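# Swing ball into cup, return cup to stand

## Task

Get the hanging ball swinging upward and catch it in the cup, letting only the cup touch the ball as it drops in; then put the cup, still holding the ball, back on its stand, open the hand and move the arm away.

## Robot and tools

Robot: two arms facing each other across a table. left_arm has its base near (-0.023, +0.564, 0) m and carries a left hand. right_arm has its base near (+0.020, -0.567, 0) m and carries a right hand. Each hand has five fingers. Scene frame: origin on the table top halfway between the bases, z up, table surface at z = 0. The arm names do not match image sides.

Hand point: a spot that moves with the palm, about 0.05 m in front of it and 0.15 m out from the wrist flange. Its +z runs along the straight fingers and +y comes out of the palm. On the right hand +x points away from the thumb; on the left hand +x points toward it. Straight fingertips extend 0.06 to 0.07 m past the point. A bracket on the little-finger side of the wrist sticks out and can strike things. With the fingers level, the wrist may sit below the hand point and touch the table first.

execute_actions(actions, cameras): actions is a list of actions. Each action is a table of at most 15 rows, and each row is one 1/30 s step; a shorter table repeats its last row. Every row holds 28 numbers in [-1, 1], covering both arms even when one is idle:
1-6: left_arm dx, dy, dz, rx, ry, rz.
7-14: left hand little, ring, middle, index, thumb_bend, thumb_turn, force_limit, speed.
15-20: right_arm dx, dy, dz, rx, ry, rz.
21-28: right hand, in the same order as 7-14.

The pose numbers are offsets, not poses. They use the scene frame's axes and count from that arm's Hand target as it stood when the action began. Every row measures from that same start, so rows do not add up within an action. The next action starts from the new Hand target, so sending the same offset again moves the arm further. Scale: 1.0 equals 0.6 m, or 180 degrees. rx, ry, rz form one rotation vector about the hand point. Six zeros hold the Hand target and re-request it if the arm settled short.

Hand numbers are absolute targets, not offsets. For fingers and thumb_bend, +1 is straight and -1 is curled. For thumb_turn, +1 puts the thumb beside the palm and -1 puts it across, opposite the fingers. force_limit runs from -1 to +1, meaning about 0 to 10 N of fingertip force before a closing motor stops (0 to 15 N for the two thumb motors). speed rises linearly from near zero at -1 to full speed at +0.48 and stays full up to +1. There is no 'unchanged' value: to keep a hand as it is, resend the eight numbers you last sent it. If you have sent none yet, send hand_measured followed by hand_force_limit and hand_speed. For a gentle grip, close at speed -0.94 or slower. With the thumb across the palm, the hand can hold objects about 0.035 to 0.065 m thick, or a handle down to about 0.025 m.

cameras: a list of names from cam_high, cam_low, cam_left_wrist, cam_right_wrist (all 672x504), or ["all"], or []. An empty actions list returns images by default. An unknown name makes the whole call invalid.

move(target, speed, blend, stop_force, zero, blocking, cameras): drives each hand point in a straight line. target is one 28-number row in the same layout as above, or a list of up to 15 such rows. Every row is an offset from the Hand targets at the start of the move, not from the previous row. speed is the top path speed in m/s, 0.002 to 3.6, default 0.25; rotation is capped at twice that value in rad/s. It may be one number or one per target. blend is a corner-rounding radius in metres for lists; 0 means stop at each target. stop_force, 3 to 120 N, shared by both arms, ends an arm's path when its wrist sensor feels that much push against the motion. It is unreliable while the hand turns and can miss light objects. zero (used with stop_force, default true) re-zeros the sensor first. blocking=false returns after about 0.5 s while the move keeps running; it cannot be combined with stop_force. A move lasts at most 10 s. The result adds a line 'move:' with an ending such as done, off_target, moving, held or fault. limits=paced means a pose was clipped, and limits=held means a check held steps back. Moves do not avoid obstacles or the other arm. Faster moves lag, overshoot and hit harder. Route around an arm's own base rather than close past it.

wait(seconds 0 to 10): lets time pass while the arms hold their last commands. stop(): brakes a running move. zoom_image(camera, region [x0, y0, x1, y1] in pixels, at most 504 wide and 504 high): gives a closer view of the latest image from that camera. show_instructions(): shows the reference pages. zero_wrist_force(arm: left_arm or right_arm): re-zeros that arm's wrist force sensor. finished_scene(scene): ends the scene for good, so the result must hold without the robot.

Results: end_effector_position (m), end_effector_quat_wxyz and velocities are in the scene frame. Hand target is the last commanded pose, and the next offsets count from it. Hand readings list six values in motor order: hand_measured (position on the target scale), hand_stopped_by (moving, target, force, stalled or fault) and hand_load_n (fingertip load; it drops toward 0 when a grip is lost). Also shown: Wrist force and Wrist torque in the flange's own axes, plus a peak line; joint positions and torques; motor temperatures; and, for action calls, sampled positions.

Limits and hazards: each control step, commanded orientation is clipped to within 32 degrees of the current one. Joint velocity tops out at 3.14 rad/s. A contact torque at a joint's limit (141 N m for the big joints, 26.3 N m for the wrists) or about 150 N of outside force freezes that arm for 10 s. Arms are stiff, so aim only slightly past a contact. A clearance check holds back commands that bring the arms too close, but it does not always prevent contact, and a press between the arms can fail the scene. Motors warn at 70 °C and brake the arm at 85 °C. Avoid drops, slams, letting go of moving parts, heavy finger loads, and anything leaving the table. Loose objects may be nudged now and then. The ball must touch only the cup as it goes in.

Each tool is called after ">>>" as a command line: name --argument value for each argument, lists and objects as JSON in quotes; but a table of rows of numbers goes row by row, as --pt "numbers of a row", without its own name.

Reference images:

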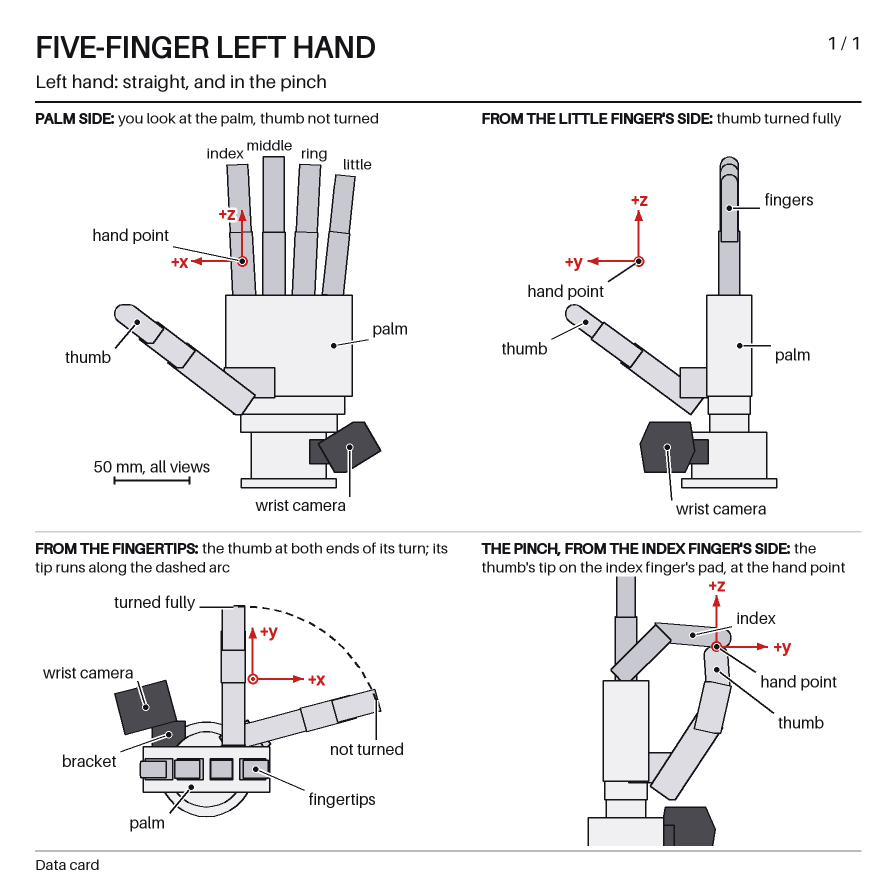

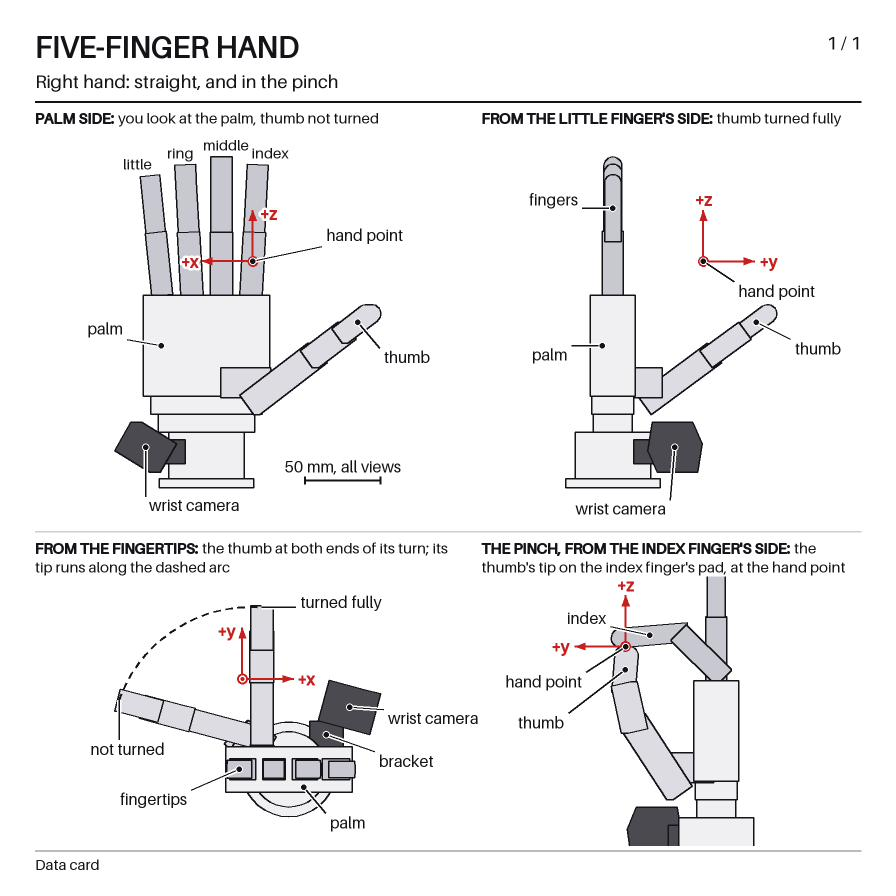

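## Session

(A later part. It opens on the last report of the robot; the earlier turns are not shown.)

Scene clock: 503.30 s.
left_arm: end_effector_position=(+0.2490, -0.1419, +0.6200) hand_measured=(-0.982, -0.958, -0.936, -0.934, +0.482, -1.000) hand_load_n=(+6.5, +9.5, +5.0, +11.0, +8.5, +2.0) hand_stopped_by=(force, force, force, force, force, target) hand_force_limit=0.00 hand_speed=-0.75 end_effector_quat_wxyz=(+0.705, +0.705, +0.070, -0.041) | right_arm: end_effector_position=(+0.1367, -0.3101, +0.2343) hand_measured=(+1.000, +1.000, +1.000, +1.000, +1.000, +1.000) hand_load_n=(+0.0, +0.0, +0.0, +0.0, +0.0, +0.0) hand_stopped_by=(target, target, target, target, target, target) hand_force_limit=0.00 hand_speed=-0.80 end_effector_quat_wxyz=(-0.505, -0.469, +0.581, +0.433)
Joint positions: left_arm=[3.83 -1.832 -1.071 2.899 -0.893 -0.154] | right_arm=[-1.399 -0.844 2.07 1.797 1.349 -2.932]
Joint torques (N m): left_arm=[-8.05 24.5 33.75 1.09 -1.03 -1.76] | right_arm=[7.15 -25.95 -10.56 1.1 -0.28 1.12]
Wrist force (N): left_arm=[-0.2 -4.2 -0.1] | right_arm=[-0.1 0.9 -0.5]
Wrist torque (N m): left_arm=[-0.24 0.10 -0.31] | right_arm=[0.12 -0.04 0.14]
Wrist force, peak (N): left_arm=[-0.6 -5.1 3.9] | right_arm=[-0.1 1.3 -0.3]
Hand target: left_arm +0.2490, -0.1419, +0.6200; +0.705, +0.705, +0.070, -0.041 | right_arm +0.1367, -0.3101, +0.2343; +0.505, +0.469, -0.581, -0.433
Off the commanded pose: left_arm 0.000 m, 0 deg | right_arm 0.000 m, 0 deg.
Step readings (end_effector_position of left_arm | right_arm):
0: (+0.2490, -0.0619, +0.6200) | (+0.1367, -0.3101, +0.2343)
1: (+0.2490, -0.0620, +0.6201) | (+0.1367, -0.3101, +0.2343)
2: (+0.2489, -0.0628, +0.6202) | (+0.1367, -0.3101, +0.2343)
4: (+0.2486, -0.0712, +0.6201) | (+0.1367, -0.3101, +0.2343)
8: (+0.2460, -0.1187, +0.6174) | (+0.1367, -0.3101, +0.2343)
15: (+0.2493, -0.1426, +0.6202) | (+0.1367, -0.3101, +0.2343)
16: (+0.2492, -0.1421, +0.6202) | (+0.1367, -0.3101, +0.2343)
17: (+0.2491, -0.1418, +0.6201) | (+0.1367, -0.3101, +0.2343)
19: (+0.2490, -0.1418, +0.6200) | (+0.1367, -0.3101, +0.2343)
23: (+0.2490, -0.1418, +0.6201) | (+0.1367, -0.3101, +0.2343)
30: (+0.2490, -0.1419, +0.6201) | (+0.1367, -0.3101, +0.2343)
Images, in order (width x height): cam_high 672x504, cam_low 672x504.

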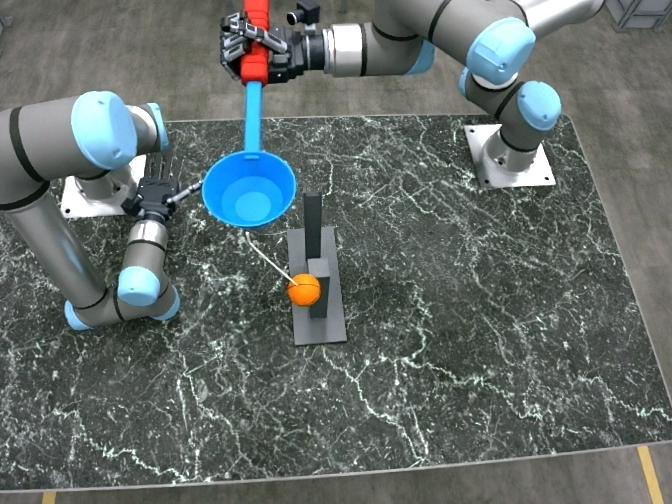

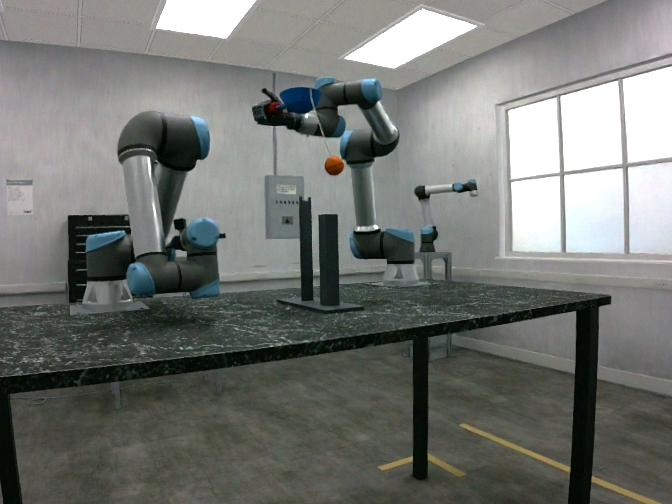

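>>> wait --seconds 0.1 --cameras '["cam_low"]'

>>> wait --seconds 0.1 --cameras '["cam_low"]'

>>> wait --seconds 0.1 --cameras '["cam_low"]'

>>> wait --seconds 0.1 --cameras '["cam_low"]'

>>> wait --seconds 0.1 --cameras '["cam_low"]'

>>> wait --seconds 0.1 --cameras '["cam_low"]'

>>> wait --seconds 0.1 --cameras '["cam_low"]'

>>> wait --seconds 0.1 --cameras '["cam_low"]'

>>> wait --seconds 0.1 --cameras '["cam_low"]'

>>> wait --seconds 0.1 --cameras '["cam_low"]'

>>> zoom_image --camera "cam_low" --region '[240, 70, 408, 196]'

Scene clock: 528.83 s.
left_arm: end_effector_position=(+0.2490, -0.1419, +0.6200) hand_measured=(-0.982, -0.958, -0.936, -0.934, +0.482, -1.000) hand_load_n=(+6.0, +10.0, +5.0, +11.0, +8.5, +2.0) hand_stopped_by=(force, force, force, force, force, target) hand_force_limit=0.00 hand_speed=-0.75 end_effector_quat_wxyz=(+0.705, +0.705, +0.070, -0.041) | right_arm: end_effector_position=(+0.1367, -0.3101, +0.2343) hand_measured=(+1.000, +1.000, +1.000, +1.000, +1.000, +1.000) hand_load_n=(+0.0, +0.0, +0.0, +0.0, +0.0, +0.0) hand_stopped_by=(target, target, target, target, target, target) hand_force_limit=0.00 hand_speed=-0.80 end_effector_quat_wxyz=(-0.505, -0.469, +0.581, +0.433)
Joint positions: left_arm=[3.83 -1.832 -1.071 2.899 -0.893 -0.154] | right_arm=[-1.399 -0.844 2.07 1.797 1.349 -2.932]
Joint torques (N m): left_arm=[-3.17 28.4 26.77 1.19 -0.32 -0.53] | right_arm=[7.37 -25.95 -9.34 1.34 0.29 1.19]
Wrist force (N): left_arm=[-0.3 -4.2 0.0] | right_arm=[-0.2 1.0 -0.3]
Wrist torque (N m): left_arm=[-0.25 0.11 -0.31] | right_arm=[0.12 -0.04 0.14]
Wrist force, peak (N): left_arm=[-0.3 -4.6 -0.3] | right_arm=[0.0 1.2 -0.4]
Hand target: left_arm +0.2490, -0.1419, +0.6200; +0.705, +0.705, +0.070, -0.041 | right_arm +0.1367, -0.3101, +0.2343; +0.505, +0.469, -0.581, -0.433
Off the commanded pose: left_arm 0.000 m, 0 deg | right_arm 0.000 m, 0 deg.
wait: 0.10 s; at rest from the start
Images, in order (width x height): cam_low 672x504.

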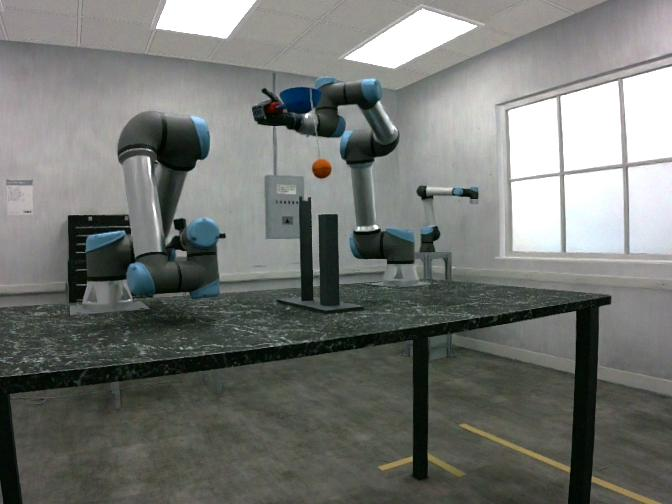

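Scene clock: 528.93 s.
left_arm: end_effector_position=(+0.2490, -0.1419, +0.6200) hand_measured=(-0.982, -0.958, -0.936, -0.934, +0.482, -1.000) hand_load_n=(+6.0, +9.5, +5.0, +11.0, +8.5, +2.0) hand_stopped_by=(force, force, force, force, force, target) hand_force_limit=0.00 hand_speed=-0.75 end_effector_quat_wxyz=(+0.705, +0.705, +0.070, -0.041) | right_arm: end_effector_position=(+0.1367, -0.3101, +0.2343) hand_measured=(+1.000, +1.000, +1.000, +1.000, +1.000, +1.000) hand_load_n=(+0.0, +0.0, +0.0, +0.0, +0.0, +0.0) hand_stopped_by=(target, target, target, target, target, target) hand_force_limit=0.00 hand_speed=-0.80 end_effector_quat_wxyz=(-0.505, -0.469, +0.581, +0.433)
Joint positions: left_arm=[3.83 -1.832 -1.071 2.899 -0.893 -0.154] | right_arm=[-1.399 -0.844 2.07 1.797 1.349 -2.932]
Joint torques (N m): left_arm=[-4.5 29.4 28.07 0.96 -0.06 -0.79] | right_arm=[7 -26.08 -9.43 1.34 0.27 1.23]
Wrist force (N): left_arm=[-0.4 -4.2 0.0] | right_arm=[-0.2 0.5 -0.2]
Wrist torque (N m): left_arm=[-0.25 0.13 -0.31] | right_arm=[0.05 -0.03 0.12]
Wrist force, peak (N): left_arm=[-0.4 -4.2 0.0] | right_arm=[0.0 1.0 -0.2]
Hand target: left_arm +0.2490, -0.1419, +0.6200; +0.705, +0.705, +0.070, -0.041 | right_arm +0.1367, -0.3101, +0.2343; +0.505, +0.469, -0.581, -0.433
Off the commanded pose: left_arm 0.000 m, 0 deg | right_arm 0.000 m, 0 deg.
wait: 0.10 s; no rest
Images, in order (width x height): cam_low 672x504.

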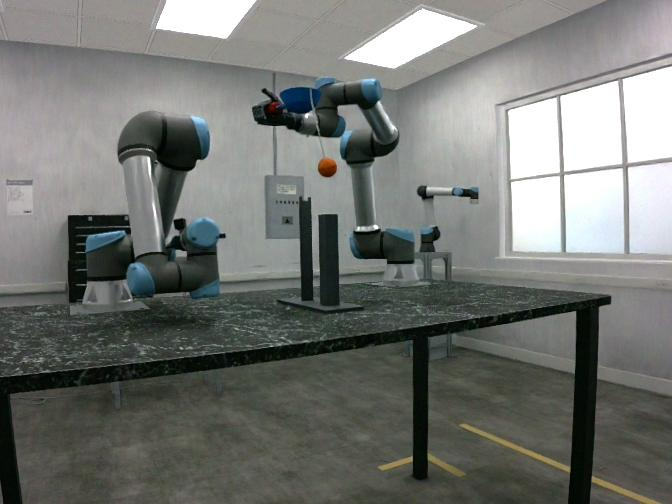

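Scene clock: 529.03 s.
left_arm: end_effector_position=(+0.2490, -0.1419, +0.6200) hand_measured=(-0.982, -0.958, -0.936, -0.934, +0.482, -1.000) hand_load_n=(+6.0, +9.5, +5.0, +11.0, +8.0, +2.0) hand_stopped_by=(force, force, force, force, force, target) hand_force_limit=0.00 hand_speed=-0.75 end_effector_quat_wxyz=(+0.705, +0.705, +0.070, -0.041) | right_arm: end_effector_position=(+0.1367, -0.3101, +0.2343) hand_measured=(+1.000, +1.000, +1.000, +1.000, +1.000, +1.000) hand_load_n=(+0.0, +0.0, +0.0, +0.0, +0.0, +0.0) hand_stopped_by=(target, target, target, target, target, target) hand_force_limit=0.00 hand_speed=-0.80 end_effector_quat_wxyz=(-0.505, -0.469, +0.581, +0.433)
Joint positions: left_arm=[3.83 -1.832 -1.071 2.899 -0.893 -0.154] | right_arm=[-1.399 -0.844 2.07 1.797 1.349 -2.932]
Joint torques (N m): left_arm=[-3.19 28.04 25.51 0.97 -0.12 -0.64] | right_arm=[7.78 -26.05 -9.33 1.34 0.22 1.21]
Wrist force (N): left_arm=[-0.3 -4.0 -0.3] | right_arm=[-0.1 0.5 -0.3]
Wrist torque (N m): left_arm=[-0.21 0.11 -0.32] | right_arm=[0.06 -0.04 0.12]
Wrist force, peak (N): left_arm=[-0.2 -4.3 0.0] | right_arm=[0.0 0.8 -0.2]
Hand target: left_arm +0.2490, -0.1419, +0.6200; +0.705, +0.705, +0.070, -0.041 | right_arm +0.1367, -0.3101, +0.2343; +0.505, +0.469, -0.581, -0.433
Off the commanded pose: left_arm 0.000 m, 0 deg | right_arm 0.000 m, 0 deg.
wait: 0.10 s; no rest
Images, in order (width x height): cam_low 672x504.

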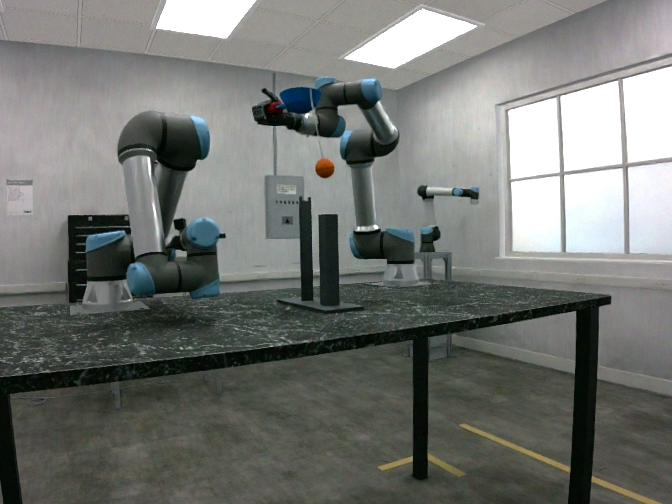

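Scene clock: 529.13 s.
left_arm: end_effector_position=(+0.2490, -0.1419, +0.6200) hand_measured=(-0.982, -0.958, -0.936, -0.934, +0.482, -1.000) hand_load_n=(+6.0, +9.5, +4.5, +11.0, +8.5, +2.0) hand_stopped_by=(force, force, force, force, force, target) hand_force_limit=0.00 hand_speed=-0.75 end_effector_quat_wxyz=(+0.705, +0.705, +0.070, -0.041) | right_arm: end_effector_position=(+0.1367, -0.3101, +0.2343) hand_measured=(+1.000, +1.000, +1.000, +1.000, +1.000, +1.000) hand_load_n=(+0.0, +0.0, +0.0, +0.0, +0.0, +0.0) hand_stopped_by=(target, target, target, target, target, target) hand_force_limit=0.00 hand_speed=-0.80 end_effector_quat_wxyz=(-0.505, -0.469, +0.581, +0.433)
Joint positions: left_arm=[3.83 -1.832 -1.071 2.899 -0.893 -0.154] | right_arm=[-1.399 -0.844 2.07 1.797 1.349 -2.932]
Joint torques (N m): left_arm=[-2.44 27.59 27.59 0.75 0.05 -0.52] | right_arm=[7.16 -26.67 -8.98 1.3 0.21 1.24]
Wrist force (N): left_arm=[-0.3 -4.3 -0.2] | right_arm=[0.1 0.8 0.1]
Wrist torque (N m): left_arm=[-0.24 0.08 -0.32] | right_arm=[0.08 -0.08 0.14]
Wrist force, peak (N): left_arm=[-0.3 -4.4 0.0] | right_arm=[0.1 0.8 0.1]
Hand target: left_arm +0.2490, -0.1419, +0.6200; +0.705, +0.705, +0.070, -0.041 | right_arm +0.1367, -0.3101, +0.2343; +0.505, +0.469, -0.581, -0.433
Off the commanded pose: left_arm 0.000 m, 0 deg | right_arm 0.000 m, 0 deg.
wait: 0.10 s; no rest
Images, in order (width x height): cam_low 672x504.

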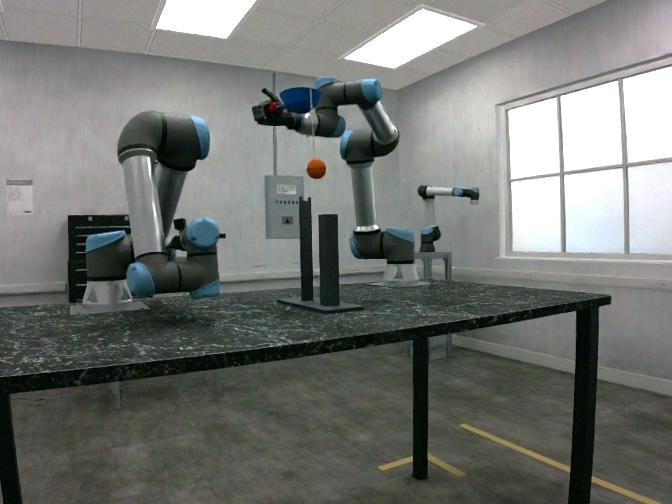

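Scene clock: 529.23 s.
left_arm: end_effector_position=(+0.2490, -0.1419, +0.6200) hand_measured=(-0.982, -0.958, -0.936, -0.934, +0.482, -1.000) hand_load_n=(+6.0, +9.5, +4.5, +11.0, +8.5, +2.0) hand_stopped_by=(force, force, force, force, force, target) hand_force_limit=0.00 hand_speed=-0.75 end_effector_quat_wxyz=(+0.705, +0.705, +0.070, -0.041) | right_arm: end_effector_position=(+0.1367, -0.3101, +0.2343) hand_measured=(+1.000, +1.000, +1.000, +1.000, +1.000, +1.000) hand_load_n=(+0.0, +0.0, +0.0, +0.0, +0.0, +0.0) hand_stopped_by=(target, target, target, target, target, target) hand_force_limit=0.00 hand_speed=-0.80 end_effector_quat_wxyz=(-0.505, -0.469, +0.581, +0.433)
Joint positions: left_arm=[3.83 -1.832 -1.071 2.899 -0.893 -0.154] | right_arm=[-1.399 -0.844 2.07 1.797 1.349 -2.932]
Joint torques (N m): left_arm=[-3.47 28.76 27.21 0.94 -0.1 -0.32] | right_arm=[7.22 -26.17 -9.61 1.35 0.21 1.16]
Wrist force (N): left_arm=[-0.3 -4.3 -0.1] | right_arm=[0.0 0.7 -0.2]
Wrist torque (N m): left_arm=[-0.25 0.06 -0.31] | right_arm=[0.08 -0.05 0.14]
Wrist force, peak (N): left_arm=[-0.3 -4.4 0.0] | right_arm=[-0.6 0.8 -0.9]
Hand target: left_arm +0.2490, -0.1419, +0.6200; +0.705, +0.705, +0.070, -0.041 | right_arm +0.1367, -0.3101, +0.2343; +0.505, +0.469, -0.581, -0.433
Off the commanded pose: left_arm 0.000 m, 0 deg | right_arm 0.000 m, 0 deg.
wait: 0.10 s; no rest
Images, in order (width x height): cam_low 672x504.

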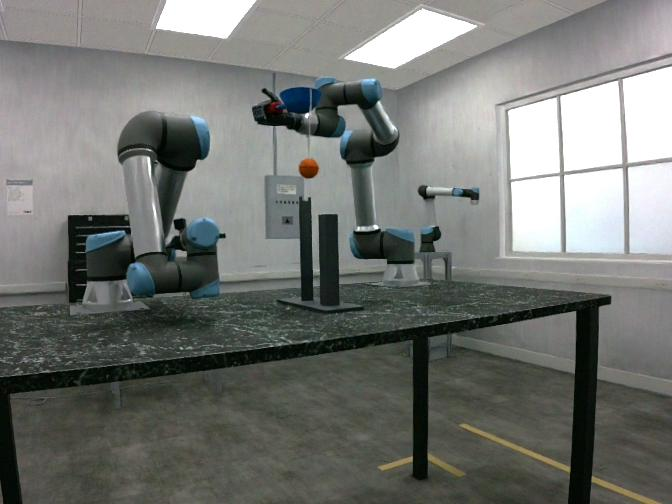

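Scene clock: 529.33 s.
left_arm: end_effector_position=(+0.2490, -0.1419, +0.6200) hand_measured=(-0.982, -0.958, -0.936, -0.934, +0.482, -1.000) hand_load_n=(+6.0, +9.5, +4.5, +11.0, +8.5, +2.0) hand_stopped_by=(force, force, force, force, force, target) hand_force_limit=0.00 hand_speed=-0.75 end_effector_quat_wxyz=(+0.705, +0.705, +0.070, -0.041) | right_arm: end_effector_position=(+0.1367, -0.3101, +0.2343) hand_measured=(+1.000, +1.000, +1.000, +1.000, +1.000, +1.000) hand_load_n=(+0.0, +0.0, -0.5, +0.5, +0.0, +0.0) hand_stopped_by=(target, target, target, target, target, target) hand_force_limit=0.00 hand_speed=-0.80 end_effector_quat_wxyz=(-0.505, -0.469, +0.581, +0.433)
Joint positions: left_arm=[3.83 -1.832 -1.071 2.899 -0.893 -0.154] | right_arm=[-1.399 -0.844 2.07 1.797 1.349 -2.932]
Joint torques (N m): left_arm=[-3.9 29.52 27.21 1.04 -0.41 -0.41] | right_arm=[7.46 -26.22 -9.19 1.33 0.31 1.2]
Wrist force (N): left_arm=[-0.3 -4.3 -0.1] | right_arm=[-0.2 0.9 -0.5]
Wrist torque (N m): left_arm=[-0.25 0.07 -0.31] | right_arm=[0.13 -0.03 0.13]
Wrist force, peak (N): left_arm=[-0.3 -4.3 -0.1] | right_arm=[-0.2 0.9 -0.5]
Hand target: left_arm +0.2490, -0.1419, +0.6200; +0.705, +0.705, +0.070, -0.041 | right_arm +0.1367, -0.3101, +0.2343; +0.505, +0.469, -0.581, -0.433
Off the commanded pose: left_arm 0.000 m, 0 deg | right_arm 0.000 m, 0 deg.
wait: 0.10 s; no rest
Images, in order (width x height): cam_low 672x504.

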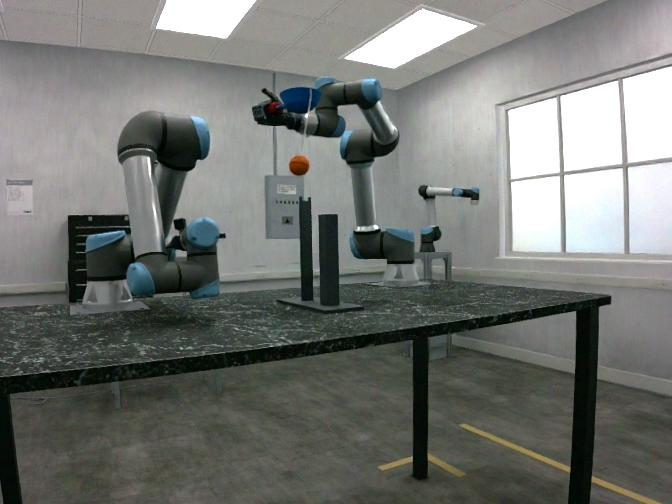

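Scene clock: 529.43 s.
left_arm: end_effector_position=(+0.2490, -0.1419, +0.6200) hand_measured=(-0.982, -0.958, -0.936, -0.934, +0.482, -1.000) hand_load_n=(+6.0, +9.5, +4.5, +11.5, +8.5, +2.0) hand_stopped_by=(force, force, force, force, force, target) hand_force_limit=0.00 hand_speed=-0.75 end_effector_quat_wxyz=(+0.705, +0.705, +0.070, -0.041) | right_arm: end_effector_position=(+0.1367, -0.3101, +0.2343) hand_measured=(+1.000, +1.000, +1.000, +1.000, +1.000, +1.000) hand_load_n=(+0.0, +0.0, +0.0, +0.0, +0.0, +0.0) hand_stopped_by=(target, target, target, target, target, target) hand_force_limit=0.00 hand_speed=-0.80 end_effector_quat_wxyz=(-0.505, -0.469, +0.581, +0.433)
Joint positions: left_arm=[3.83 -1.832 -1.071 2.899 -0.893 -0.154] | right_arm=[-1.399 -0.844 2.07 1.797 1.349 -2.932]
Joint torques (N m): left_arm=[-3.21 27.87 26.77 1.09 -0.25 -0.34] | right_arm=[7.15 -26.63 -9.49 1.31 0.18 1.2]
Wrist force (N): left_arm=[-0.3 -4.3 0.3] | right_arm=[-0.2 0.7 -0.5]
Wrist torque (N m): left_arm=[-0.28 0.08 -0.31] | right_arm=[0.09 -0.01 0.12]
Wrist force, peak (N): left_arm=[-0.3 -4.3 0.3] | right_arm=[-0.4 0.9 -0.3]
Hand target: left_arm +0.2490, -0.1419, +0.6200; +0.705, +0.705, +0.070, -0.041 | right_arm +0.1367, -0.3101, +0.2343; +0.505, +0.469, -0.581, -0.433
Off the commanded pose: left_arm 0.000 m, 0 deg | right_arm 0.000 m, 0 deg.
wait: 0.10 s; no rest
Images, in order (width x height): cam_low 672x504.

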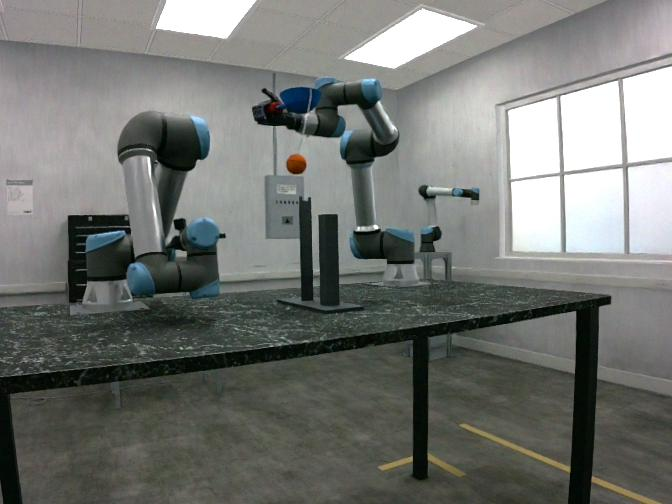

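Scene clock: 529.53 s.
left_arm: end_effector_position=(+0.2490, -0.1419, +0.6200) hand_measured=(-0.982, -0.958, -0.936, -0.934, +0.482, -1.000) hand_load_n=(+6.0, +9.5, +4.5, +11.0, +8.5, +2.0) hand_stopped_by=(force, force, force, force, force, target) hand_force_limit=0.00 hand_speed=-0.75 end_effector_quat_wxyz=(+0.705, +0.705, +0.070, -0.041) | right_arm: end_effector_position=(+0.1367, -0.3101, +0.2343) hand_measured=(+1.000, +1.000, +1.000, +1.000, +1.000, +1.000) hand_load_n=(-0.5, +0.0, +0.0, +0.0, +0.0, +0.0) hand_stopped_by=(target, target, target, target, target, target) hand_force_limit=0.00 hand_speed=-0.80 end_effector_quat_wxyz=(-0.505, -0.469, +0.581, +0.433)
Joint positions: left_arm=[3.83 -1.832 -1.071 2.899 -0.893 -0.154] | right_arm=[-1.399 -0.844 2.07 1.797 1.349 -2.932]
Joint torques (N m): left_arm=[-3.84 28.2 28.12 0.97 -0.18 -0.43] | right_arm=[7.75 -25.78 -9.49 1.34 0.29 1.2]
Wrist force (N): left_arm=[-0.3 -4.3 0.1] | right_arm=[-0.3 0.7 -0.1]
Wrist torque (N m): left_arm=[-0.27 0.10 -0.32] | right_arm=[0.06 -0.02 0.12]
Wrist force, peak (N): left_arm=[-0.3 -4.3 0.1] | right_arm=[-0.1 0.8 -0.6]
Hand target: left_arm +0.2490, -0.1419, +0.6200; +0.705, +0.705, +0.070, -0.041 | right_arm +0.1367, -0.3101, +0.2343; +0.505, +0.469, -0.581, -0.433
Off the commanded pose: left_arm 0.000 m, 0 deg | right_arm 0.000 m, 0 deg.
wait: 0.10 s; no rest
Images, in order (width x height): cam_low 672x504.

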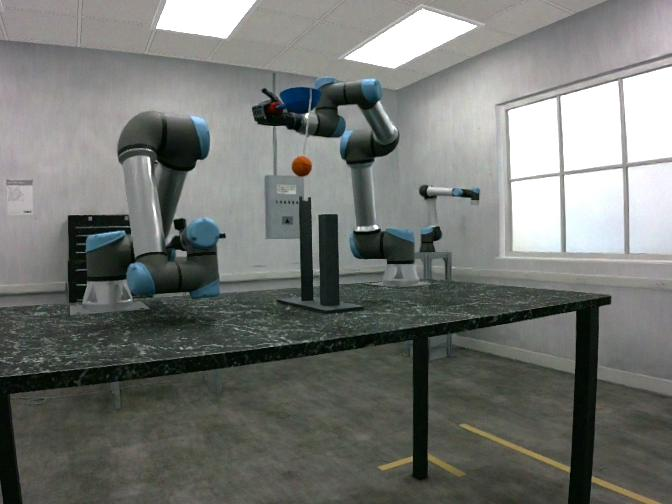

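Scene clock: 529.63 s.
left_arm: end_effector_position=(+0.2490, -0.1419, +0.6200) hand_measured=(-0.982, -0.958, -0.936, -0.934, +0.482, -1.000) hand_load_n=(+6.0, +10.0, +5.0, +11.0, +8.0, +2.0) hand_stopped_by=(force, force, force, force, force, target) hand_force_limit=0.00 hand_speed=-0.75 end_effector_quat_wxyz=(+0.705, +0.705, +0.070, -0.041) | right_arm: end_effector_position=(+0.1367, -0.3101, +0.2343) hand_measured=(+1.000, +1.000, +1.000, +1.000, +1.000, +1.000) hand_load_n=(+0.0, +0.0, +0.0, +0.0, +0.0, +0.0) hand_stopped_by=(target, target, target, target, target, target) hand_force_limit=0.00 hand_speed=-0.80 end_effector_quat_wxyz=(-0.505, -0.469, +0.581, +0.433)
Joint positions: left_arm=[3.83 -1.832 -1.071 2.899 -0.893 -0.154] | right_arm=[-1.399 -0.844 2.07 1.797 1.349 -2.932]
Joint torques (N m): left_arm=[-2.45 28.48 26.52 0.95 -0.23 -0.45] | right_arm=[7.2 -26.07 -9.35 1.35 0.18 1.18]
Wrist force (N): left_arm=[-0.4 -4.2 -0.1] | right_arm=[-0.2 0.9 -0.3]
Wrist torque (N m): left_arm=[-0.24 0.11 -0.32] | right_arm=[0.10 -0.03 0.13]
Wrist force, peak (N): left_arm=[-0.4 -4.3 0.0] | right_arm=[-0.2 0.9 -0.3]
Hand target: left_arm +0.2490, -0.1419, +0.6200; +0.705, +0.705, +0.070, -0.041 | right_arm +0.1367, -0.3101, +0.2343; +0.505, +0.469, -0.581, -0.433
Off the commanded pose: left_arm 0.000 m, 0 deg | right_arm 0.000 m, 0 deg.
wait: 0.10 s; no rest
Images, in order (width x height): cam_low 672x504.

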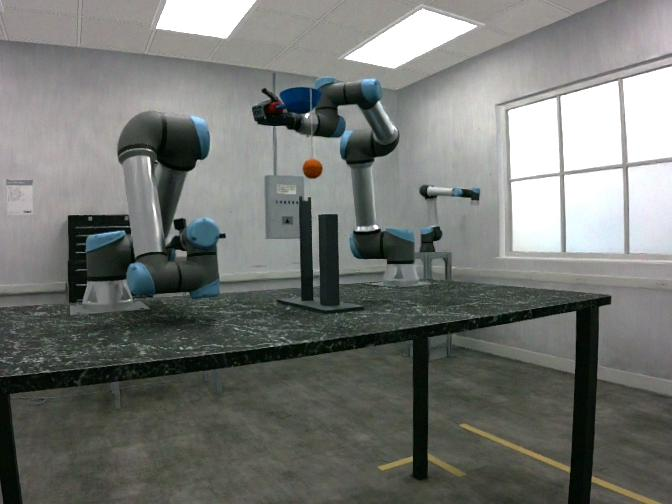

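Scene clock: 529.73 s.
left_arm: end_effector_position=(+0.2490, -0.1419, +0.6200) hand_measured=(-0.982, -0.958, -0.936, -0.934, +0.482, -1.000) hand_load_n=(+6.0, +9.5, +5.0, +11.0, +8.5, +2.5) hand_stopped_by=(force, force, force, force, force, target) hand_force_limit=0.00 hand_speed=-0.75 end_effector_quat_wxyz=(+0.705, +0.705, +0.070, -0.041) | right_arm: end_effector_position=(+0.1367, -0.3101, +0.2343) hand_measured=(+1.000, +1.000, +1.000, +1.000, +1.000, +1.000) hand_load_n=(+0.0, +0.0, +0.0, +0.0, +0.0, +0.0) hand_stopped_by=(target, target, target, target, target, target) hand_force_limit=0.00 hand_speed=-0.80 end_effector_quat_wxyz=(-0.505, -0.469, +0.581, +0.433)
Joint positions: left_arm=[3.83 -1.832 -1.071 2.899 -0.893 -0.154] | right_arm=[-1.399 -0.844 2.07 1.797 1.349 -2.932]
Joint torques (N m): left_arm=[-3.24 29.11 26.91 1.05 -0.15 -0.51] | right_arm=[7.09 -26.44 -9.47 1.31 0.29 1.12]
Wrist force (N): left_arm=[0.0 -4.1 -0.2] | right_arm=[-0.1 0.8 -0.2]
Wrist torque (N m): left_arm=[-0.23 0.07 -0.29] | right_arm=[0.08 -0.04 0.13]
Wrist force, peak (N): left_arm=[-0.3 -4.3 -0.1] | right_arm=[-0.1 0.8 -0.2]
Hand target: left_arm +0.2490, -0.1419, +0.6200; +0.705, +0.705, +0.070, -0.041 | right_arm +0.1367, -0.3101, +0.2343; +0.505, +0.469, -0.581, -0.433
Off the commanded pose: left_arm 0.000 m, 0 deg | right_arm 0.000 m, 0 deg.
wait: 0.10 s; no rest
Images, in order (width x height): cam_low 672x504.

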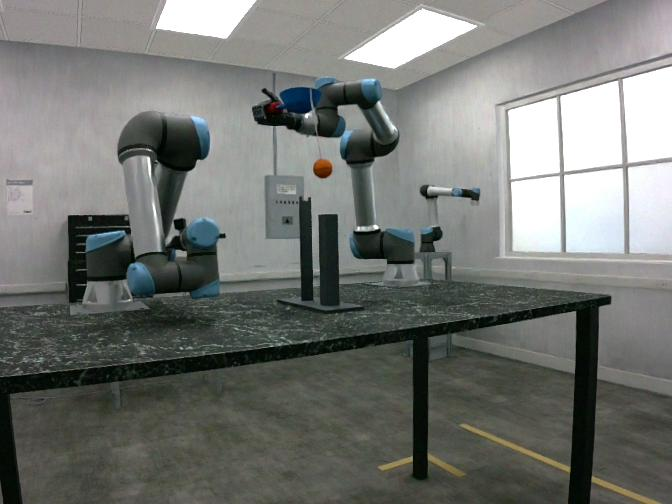

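Scaled by 3.000 from the camera's 672x504 image, which has a finer 960x720 frame.

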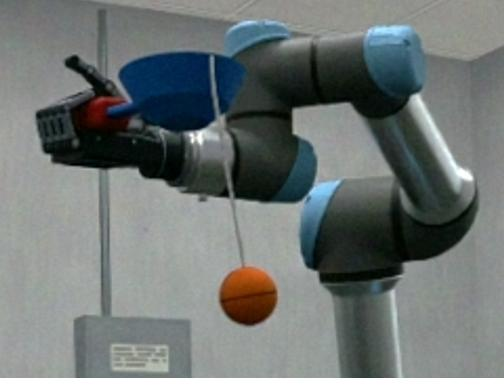

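>>> move --pt "0.085 0.3365 0 0 0 0 -1 -1 -1 -1 -1 -1 0 -0.75 0 0 0 0 0 0 1 1 1 1 1 1 0 -0.8" --pt "0.085 0.3365 -0.5 0 0 0 -1 -1 -1 -1 -1 -1 0 -0.75 0 0 0 0 0 0 1 1 1 1 1 1 0 -0.8" --pt "0.085 0.3365 -0.5667 0 0 0 -1 -1 -1 -1 -1 -1 0 -0.75 0 0 0 0 0 0 1 1 1 1 1 1 0 -0.8" --speed '[0.2,0.2,0.06]' --blend '[0.03,0.0,0.0]' --cameras '["cam_high","cam_low"]'

>>> wait --seconds 1.5 --cameras '["cam_high","cam_low"]'

>>> zoom_image --camera "cam_low" --region '[280, 160, 448, 328]'

Scene clock: 618.03 s.
left_arm: end_effector_position=(+0.3000, +0.0600, +0.2798) hand_measured=(-0.982, -0.958, -0.936, -0.934, +0.482, -1.000) hand_load_n=(+6.0, +9.5, +4.5, +11.0, +8.5, +2.0) hand_stopped_by=(force, force, force, force, force, target) hand_force_limit=0.00 hand_speed=-0.75 end_effector_quat_wxyz=(+0.705, +0.705, +0.070, -0.041) | right_arm: end_effector_position=(+0.1367, -0.3101, +0.2343) hand_measured=(+1.000, +1.000, +1.000, +1.000, +1.000, +1.000) hand_load_n=(+0.0, +0.0, +0.0, +0.0, +0.0, +0.0) hand_stopped_by=(target, target, target, target, target, target) hand_force_limit=0.00 hand_speed=-0.80 end_effector_quat_wxyz=(-0.505, -0.469, +0.581, +0.433)
Joint positions: left_arm=[4.297 -1.7 -2.16 3.853 -0.427 -0.15] | right_arm=[-1.399 -0.844 2.07 1.797 1.349 -2.932]
Joint torques (N m): left_arm=[-6.85 35.72 28.45 0.05 -0.86 -1.02] | right_arm=[7.4 -27.46 -6.2 2.13 1.73 1.29]
Wrist force (N): left_arm=[-0.2 -4.2 0.3] | right_arm=[0.0 0.7 -0.5]
Wrist torque (N m): left_arm=[-0.28 0.07 -0.20] | right_arm=[0.09 -0.04 0.13]
Wrist force, peak (N): left_arm=[-0.2 -7.4 0.2] | right_arm=[0.2 1.2 -0.6]
Hand target: left_arm +0.3000, +0.0600, +0.2800; +0.705, +0.705, +0.070, -0.041 | right_arm +0.1367, -0.3101, +0.2343; +0.505, +0.469, -0.581, -0.433
Off the commanded pose: left_arm 0.000 m, 0 deg | right_arm 0.000 m, 0 deg.
move: done
Images, in order (width x height): cam_high 672x504, cam_low 672x504.

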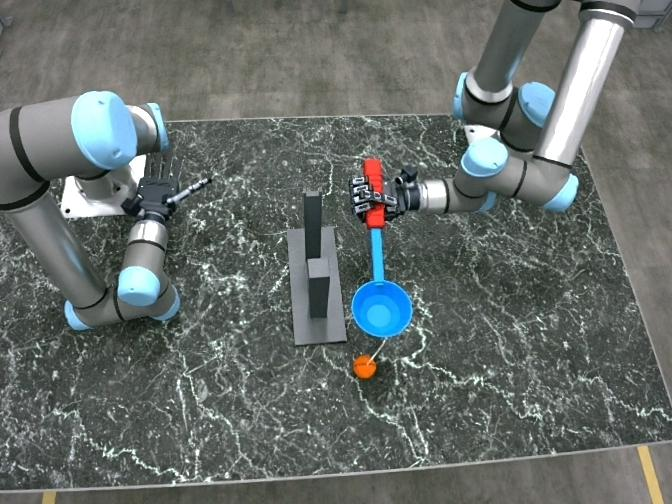

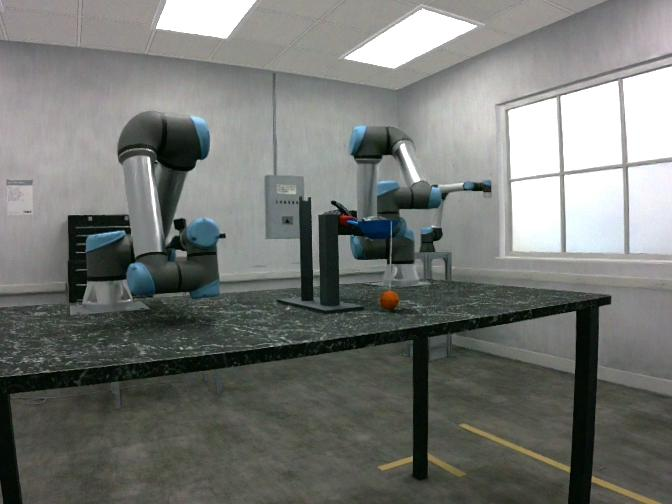

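Scene clock: 619.53 s.
left_arm: end_effector_position=(+0.3000, +0.0600, +0.2800) hand_measured=(-0.982, -0.958, -0.936, -0.934, +0.482, -1.000) hand_load_n=(+6.5, +9.5, +5.0, +11.0, +8.5, +2.0) hand_stopped_by=(force, force, force, force, force, target) hand_force_limit=0.00 hand_speed=-0.75 end_effector_quat_wxyz=(+0.705, +0.705, +0.070, -0.041) | right_arm: end_effector_position=(+0.1367, -0.3101, +0.2343) hand_measured=(+1.000, +1.000, +1.000, +1.000, +1.000, +1.000) hand_load_n=(+0.0, +0.0, +0.0, +0.0, +0.0, +0.0) hand_stopped_by=(target, target, target, target, target, target) hand_force_limit=0.00 hand_speed=-0.80 end_effector_quat_wxyz=(-0.505, -0.469, +0.581, +0.433)
Joint positions: left_arm=[4.297 -1.7 -2.16 3.853 -0.427 -0.15] | right_arm=[-1.399 -0.844 2.07 1.797 1.349 -2.932]
Joint torques (N m): left_arm=[-7.03 37.87 28.11 2.35 -0.88 2.37] | right_arm=[6.97 -27.34 -6.31 2.01 1.73 1.2]
Wrist force (N): left_arm=[-0.6 -4.4 0.3] | right_arm=[0.0 0.5 -0.3]
Wrist torque (N m): left_arm=[-0.31 0.11 -0.22] | right_arm=[0.06 -0.06 0.13]
Wrist force, peak (N): left_arm=[-0.6 -4.9 0.0] | right_arm=[-0.2 1.1 -0.3]
Hand target: left_arm +0.3000, +0.0600, +0.2800; +0.705, +0.705, +0.070, -0.041 | right_arm +0.1367, -0.3101, +0.2343; +0.505, +0.469, -0.581, -0.433
Off the commanded pose: left_arm 0.000 m, 0 deg | right_arm 0.000 m, 0 deg.
wait: 1.50 s; at rest by 0.17 s
Images, in order (width x height): cam_high 672x504, cam_low 672x504.

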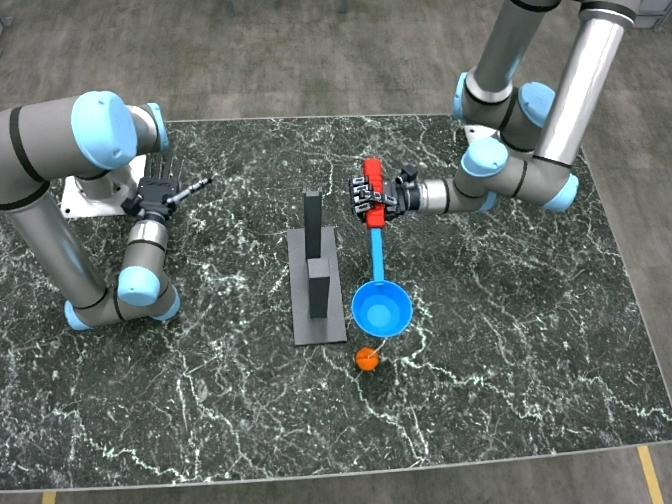

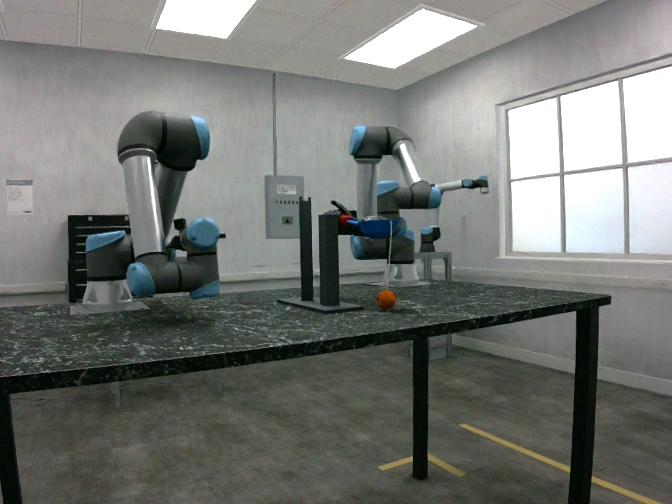

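Scaled by 3.000 from the camera's 672x504 image, which has a finer 960x720 frame.

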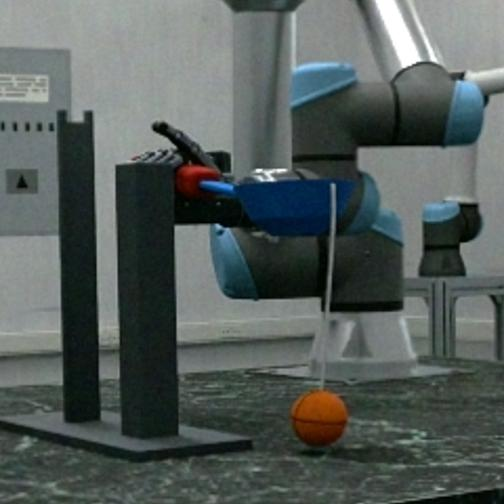

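>>> move --target '[0,0,-0.01,0,0,0,-1,-1,-1,-1,-1,-1,0,-0.75,0,0,0,0,0,0,1,1,1,1,1,1,0,-0.8]' --speed 0.05

>>> wait --seconds 1.5 --cameras '["cam_low"]'

>>> zoom_image --camera "cam_low" --region '[280, 160, 448, 328]'

>>> wait --seconds 0.5 --cameras '["cam_low"]'

>>> zoom_image --camera "cam_low" --region '[280, 160, 448, 328]'

Scene clock: 632.43 s.
left_arm: end_effector_position=(+0.3000, +0.0600, +0.2739) hand_measured=(-0.982, -0.958, -0.936, -0.934, +0.482, -1.000) hand_load_n=(+6.0, +9.5, +5.0, +11.5, +8.0, +2.0) hand_stopped_by=(force, force, force, force, force, target) hand_force_limit=0.00 hand_speed=-0.75 end_effector_quat_wxyz=(+0.705, +0.705, +0.070, -0.041) | right_arm: end_effector_position=(+0.1367, -0.3101, +0.2343) hand_measured=(+1.000, +1.000, +1.000, +1.000, +1.000, +1.000) hand_load_n=(+0.0, +0.0, +0.0, +0.0, +0.0, +0.0) hand_stopped_by=(target, target, target, target, target, target) hand_force_limit=0.00 hand_speed=-0.80 end_effector_quat_wxyz=(-0.505, -0.469, +0.581, +0.433)
Joint positions: left_arm=[4.297 -1.712 -2.167 3.871 -0.427 -0.15] | right_arm=[-1.399 -0.844 2.07 1.797 1.349 -2.932]
Joint torques (N m): left_arm=[-6.49 29.18 15.57 0.21 -0.49 0.39] | right_arm=[6.83 -27.75 -6.43 2.14 1.86 1.26]
Wrist force (N): left_arm=[-0.5 -3.9 0.3] | right_arm=[0.0 0.8 -0.2]
Wrist torque (N m): left_arm=[-0.26 0.11 -0.15] | right_arm=[0.10 -0.06 0.14]
Wrist force, peak (N): left_arm=[-0.5 -4.9 0.4] | right_arm=[0.0 1.1 -0.6]
Hand target: left_arm +0.3000, +0.0600, +0.2740; +0.705, +0.705, +0.070, -0.041 | right_arm +0.1367, -0.3101, +0.2343; +0.505, +0.469, -0.581, -0.433
Off the commanded pose: left_arm 0.000 m, 0 deg | right_arm 0.000 m, 0 deg.
move: done

Scene clock: 633.93 s.
left_arm: end_effector_position=(+0.3000, +0.0600, +0.2740) hand_measured=(-0.982, -0.958, -0.936, -0.934, +0.482, -1.000) hand_load_n=(+6.0, +9.5, +4.5, +11.0, +8.0, +2.0) hand_stopped_by=(force, force, force, force, force, target) hand_force_limit=0.00 hand_speed=-0.75 end_effector_quat_wxyz=(+0.705, +0.705, +0.070, -0.041) | right_arm: end_effector_position=(+0.1367, -0.3101, +0.2343) hand_measured=(+1.000, +1.000, +1.000, +1.000, +1.000, +1.000) hand_load_n=(+0.0, +0.0, +0.0, +0.5, +0.0, +0.0) hand_stopped_by=(target, target, target, target, target, target) hand_force_limit=0.00 hand_speed=-0.80 end_effector_quat_wxyz=(-0.505, -0.469, +0.581, +0.433)
Joint positions: left_arm=[4.297 -1.711 -2.167 3.871 -0.427 -0.15] | right_arm=[-1.399 -0.844 2.07 1.797 1.349 -2.932]
Joint torques (N m): left_arm=[-5.76 38.58 26.57 -0.02 -0.58 -1.79] | right_arm=[7.26 -27.98 -6.28 2.2 1.99 1.13]
Wrist force (N): left_arm=[-0.5 -4.2 0.4] | right_arm=[-0.2 0.5 -0.4]
Wrist torque (N m): left_arm=[-0.32 0.11 -0.14] | right_arm=[0.05 -0.03 0.12]
Wrist force, peak (N): left_arm=[-0.5 -4.4 0.3] | right_arm=[-0.1 1.0 -0.5]
Hand target: left_arm +0.3000, +0.0600, +0.2740; +0.705, +0.705, +0.070, -0.041 | right_arm +0.1367, -0.3101, +0.2343; +0.505, +0.469, -0.581, -0.433
Off the commanded pose: left_arm 0.000 m, 0 deg | right_arm 0.000 m, 0 deg.
wait: 1.50 s; at rest by 0.17 s
Images, in order (width x height): cam_low 672x504.

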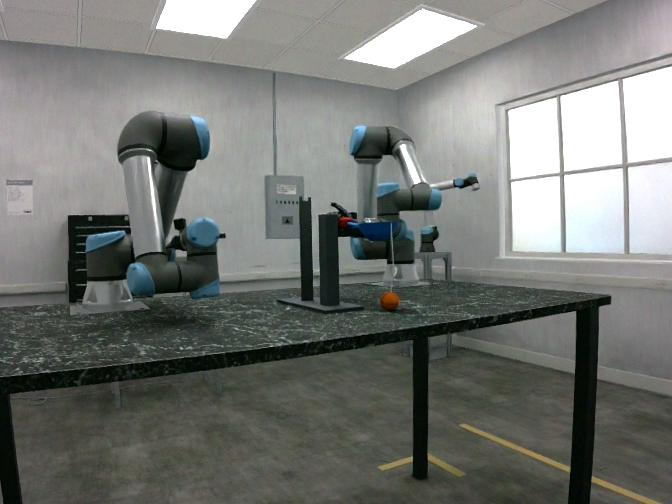

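Scaled by 3.000 from the camera's 672x504 image, which has a finer 960x720 frame.

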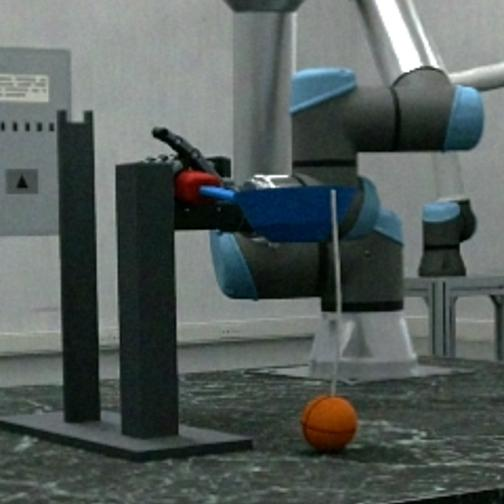

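Scene clock: 634.43 s.
left_arm: end_effector_position=(+0.3000, +0.0600, +0.2740) hand_measured=(-0.982, -0.958, -0.936, -0.934, +0.482, -1.000) hand_load_n=(+6.0, +10.0, +5.0, +11.0, +8.5, +2.0) hand_stopped_by=(force, force, force, force, force, target) hand_force_limit=0.00 hand_speed=-0.75 end_effector_quat_wxyz=(+0.705, +0.705, +0.070, -0.041) | right_arm: end_effector_position=(+0.1367, -0.3101, +0.2343) hand_measured=(+1.000, +1.000, +1.000, +1.000, +1.000, +1.000) hand_load_n=(+0.0, +0.0, +0.0, +0.0, +0.0, +0.0) hand_stopped_by=(target, target, target, target, target, target) hand_force_limit=0.00 hand_speed=-0.80 end_effector_quat_wxyz=(-0.505, -0.469, +0.581, +0.433)
Joint positions: left_arm=[4.297 -1.711 -2.167 3.871 -0.427 -0.15] | right_arm=[-1.399 -0.844 2.07 1.797 1.349 -2.932]
Joint torques (N m): left_arm=[-5.9 37.71 26.55 -0.11 -0.33 -1.68] | right_arm=[6.83 -27.88 -6.36 2.22 1.71 1.17]
Wrist force (N): left_arm=[-0.5 -4.0 0.4] | right_arm=[0.0 0.7 -0.2]
Wrist torque (N m): left_arm=[-0.29 0.11 -0.14] | right_arm=[0.08 -0.06 0.13]
Wrist force, peak (N): left_arm=[-0.6 -4.2 0.3] | right_arm=[0.0 1.1 -0.2]
Hand target: left_arm +0.3000, +0.0600, +0.2740; +0.705, +0.705, +0.070, -0.041 | right_arm +0.1367, -0.3101, +0.2343; +0.505, +0.469, -0.581, -0.433
Off the commanded pose: left_arm 0.000 m, 0 deg | right_arm 0.000 m, 0 deg.
wait: 0.50 s; at rest by 0.17 s
Images, in order (width x height): cam_low 672x504.

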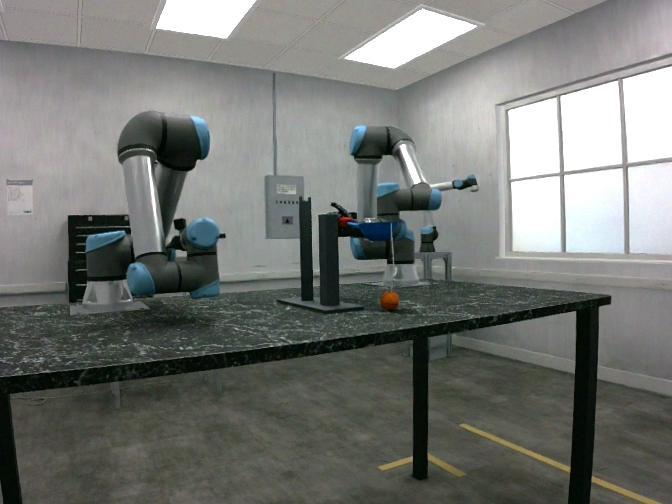

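Scaled by 3.000 from the camera's 672x504 image, which has a finer 960x720 frame.

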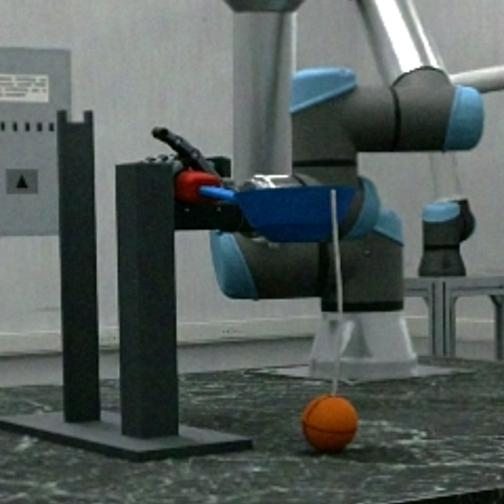

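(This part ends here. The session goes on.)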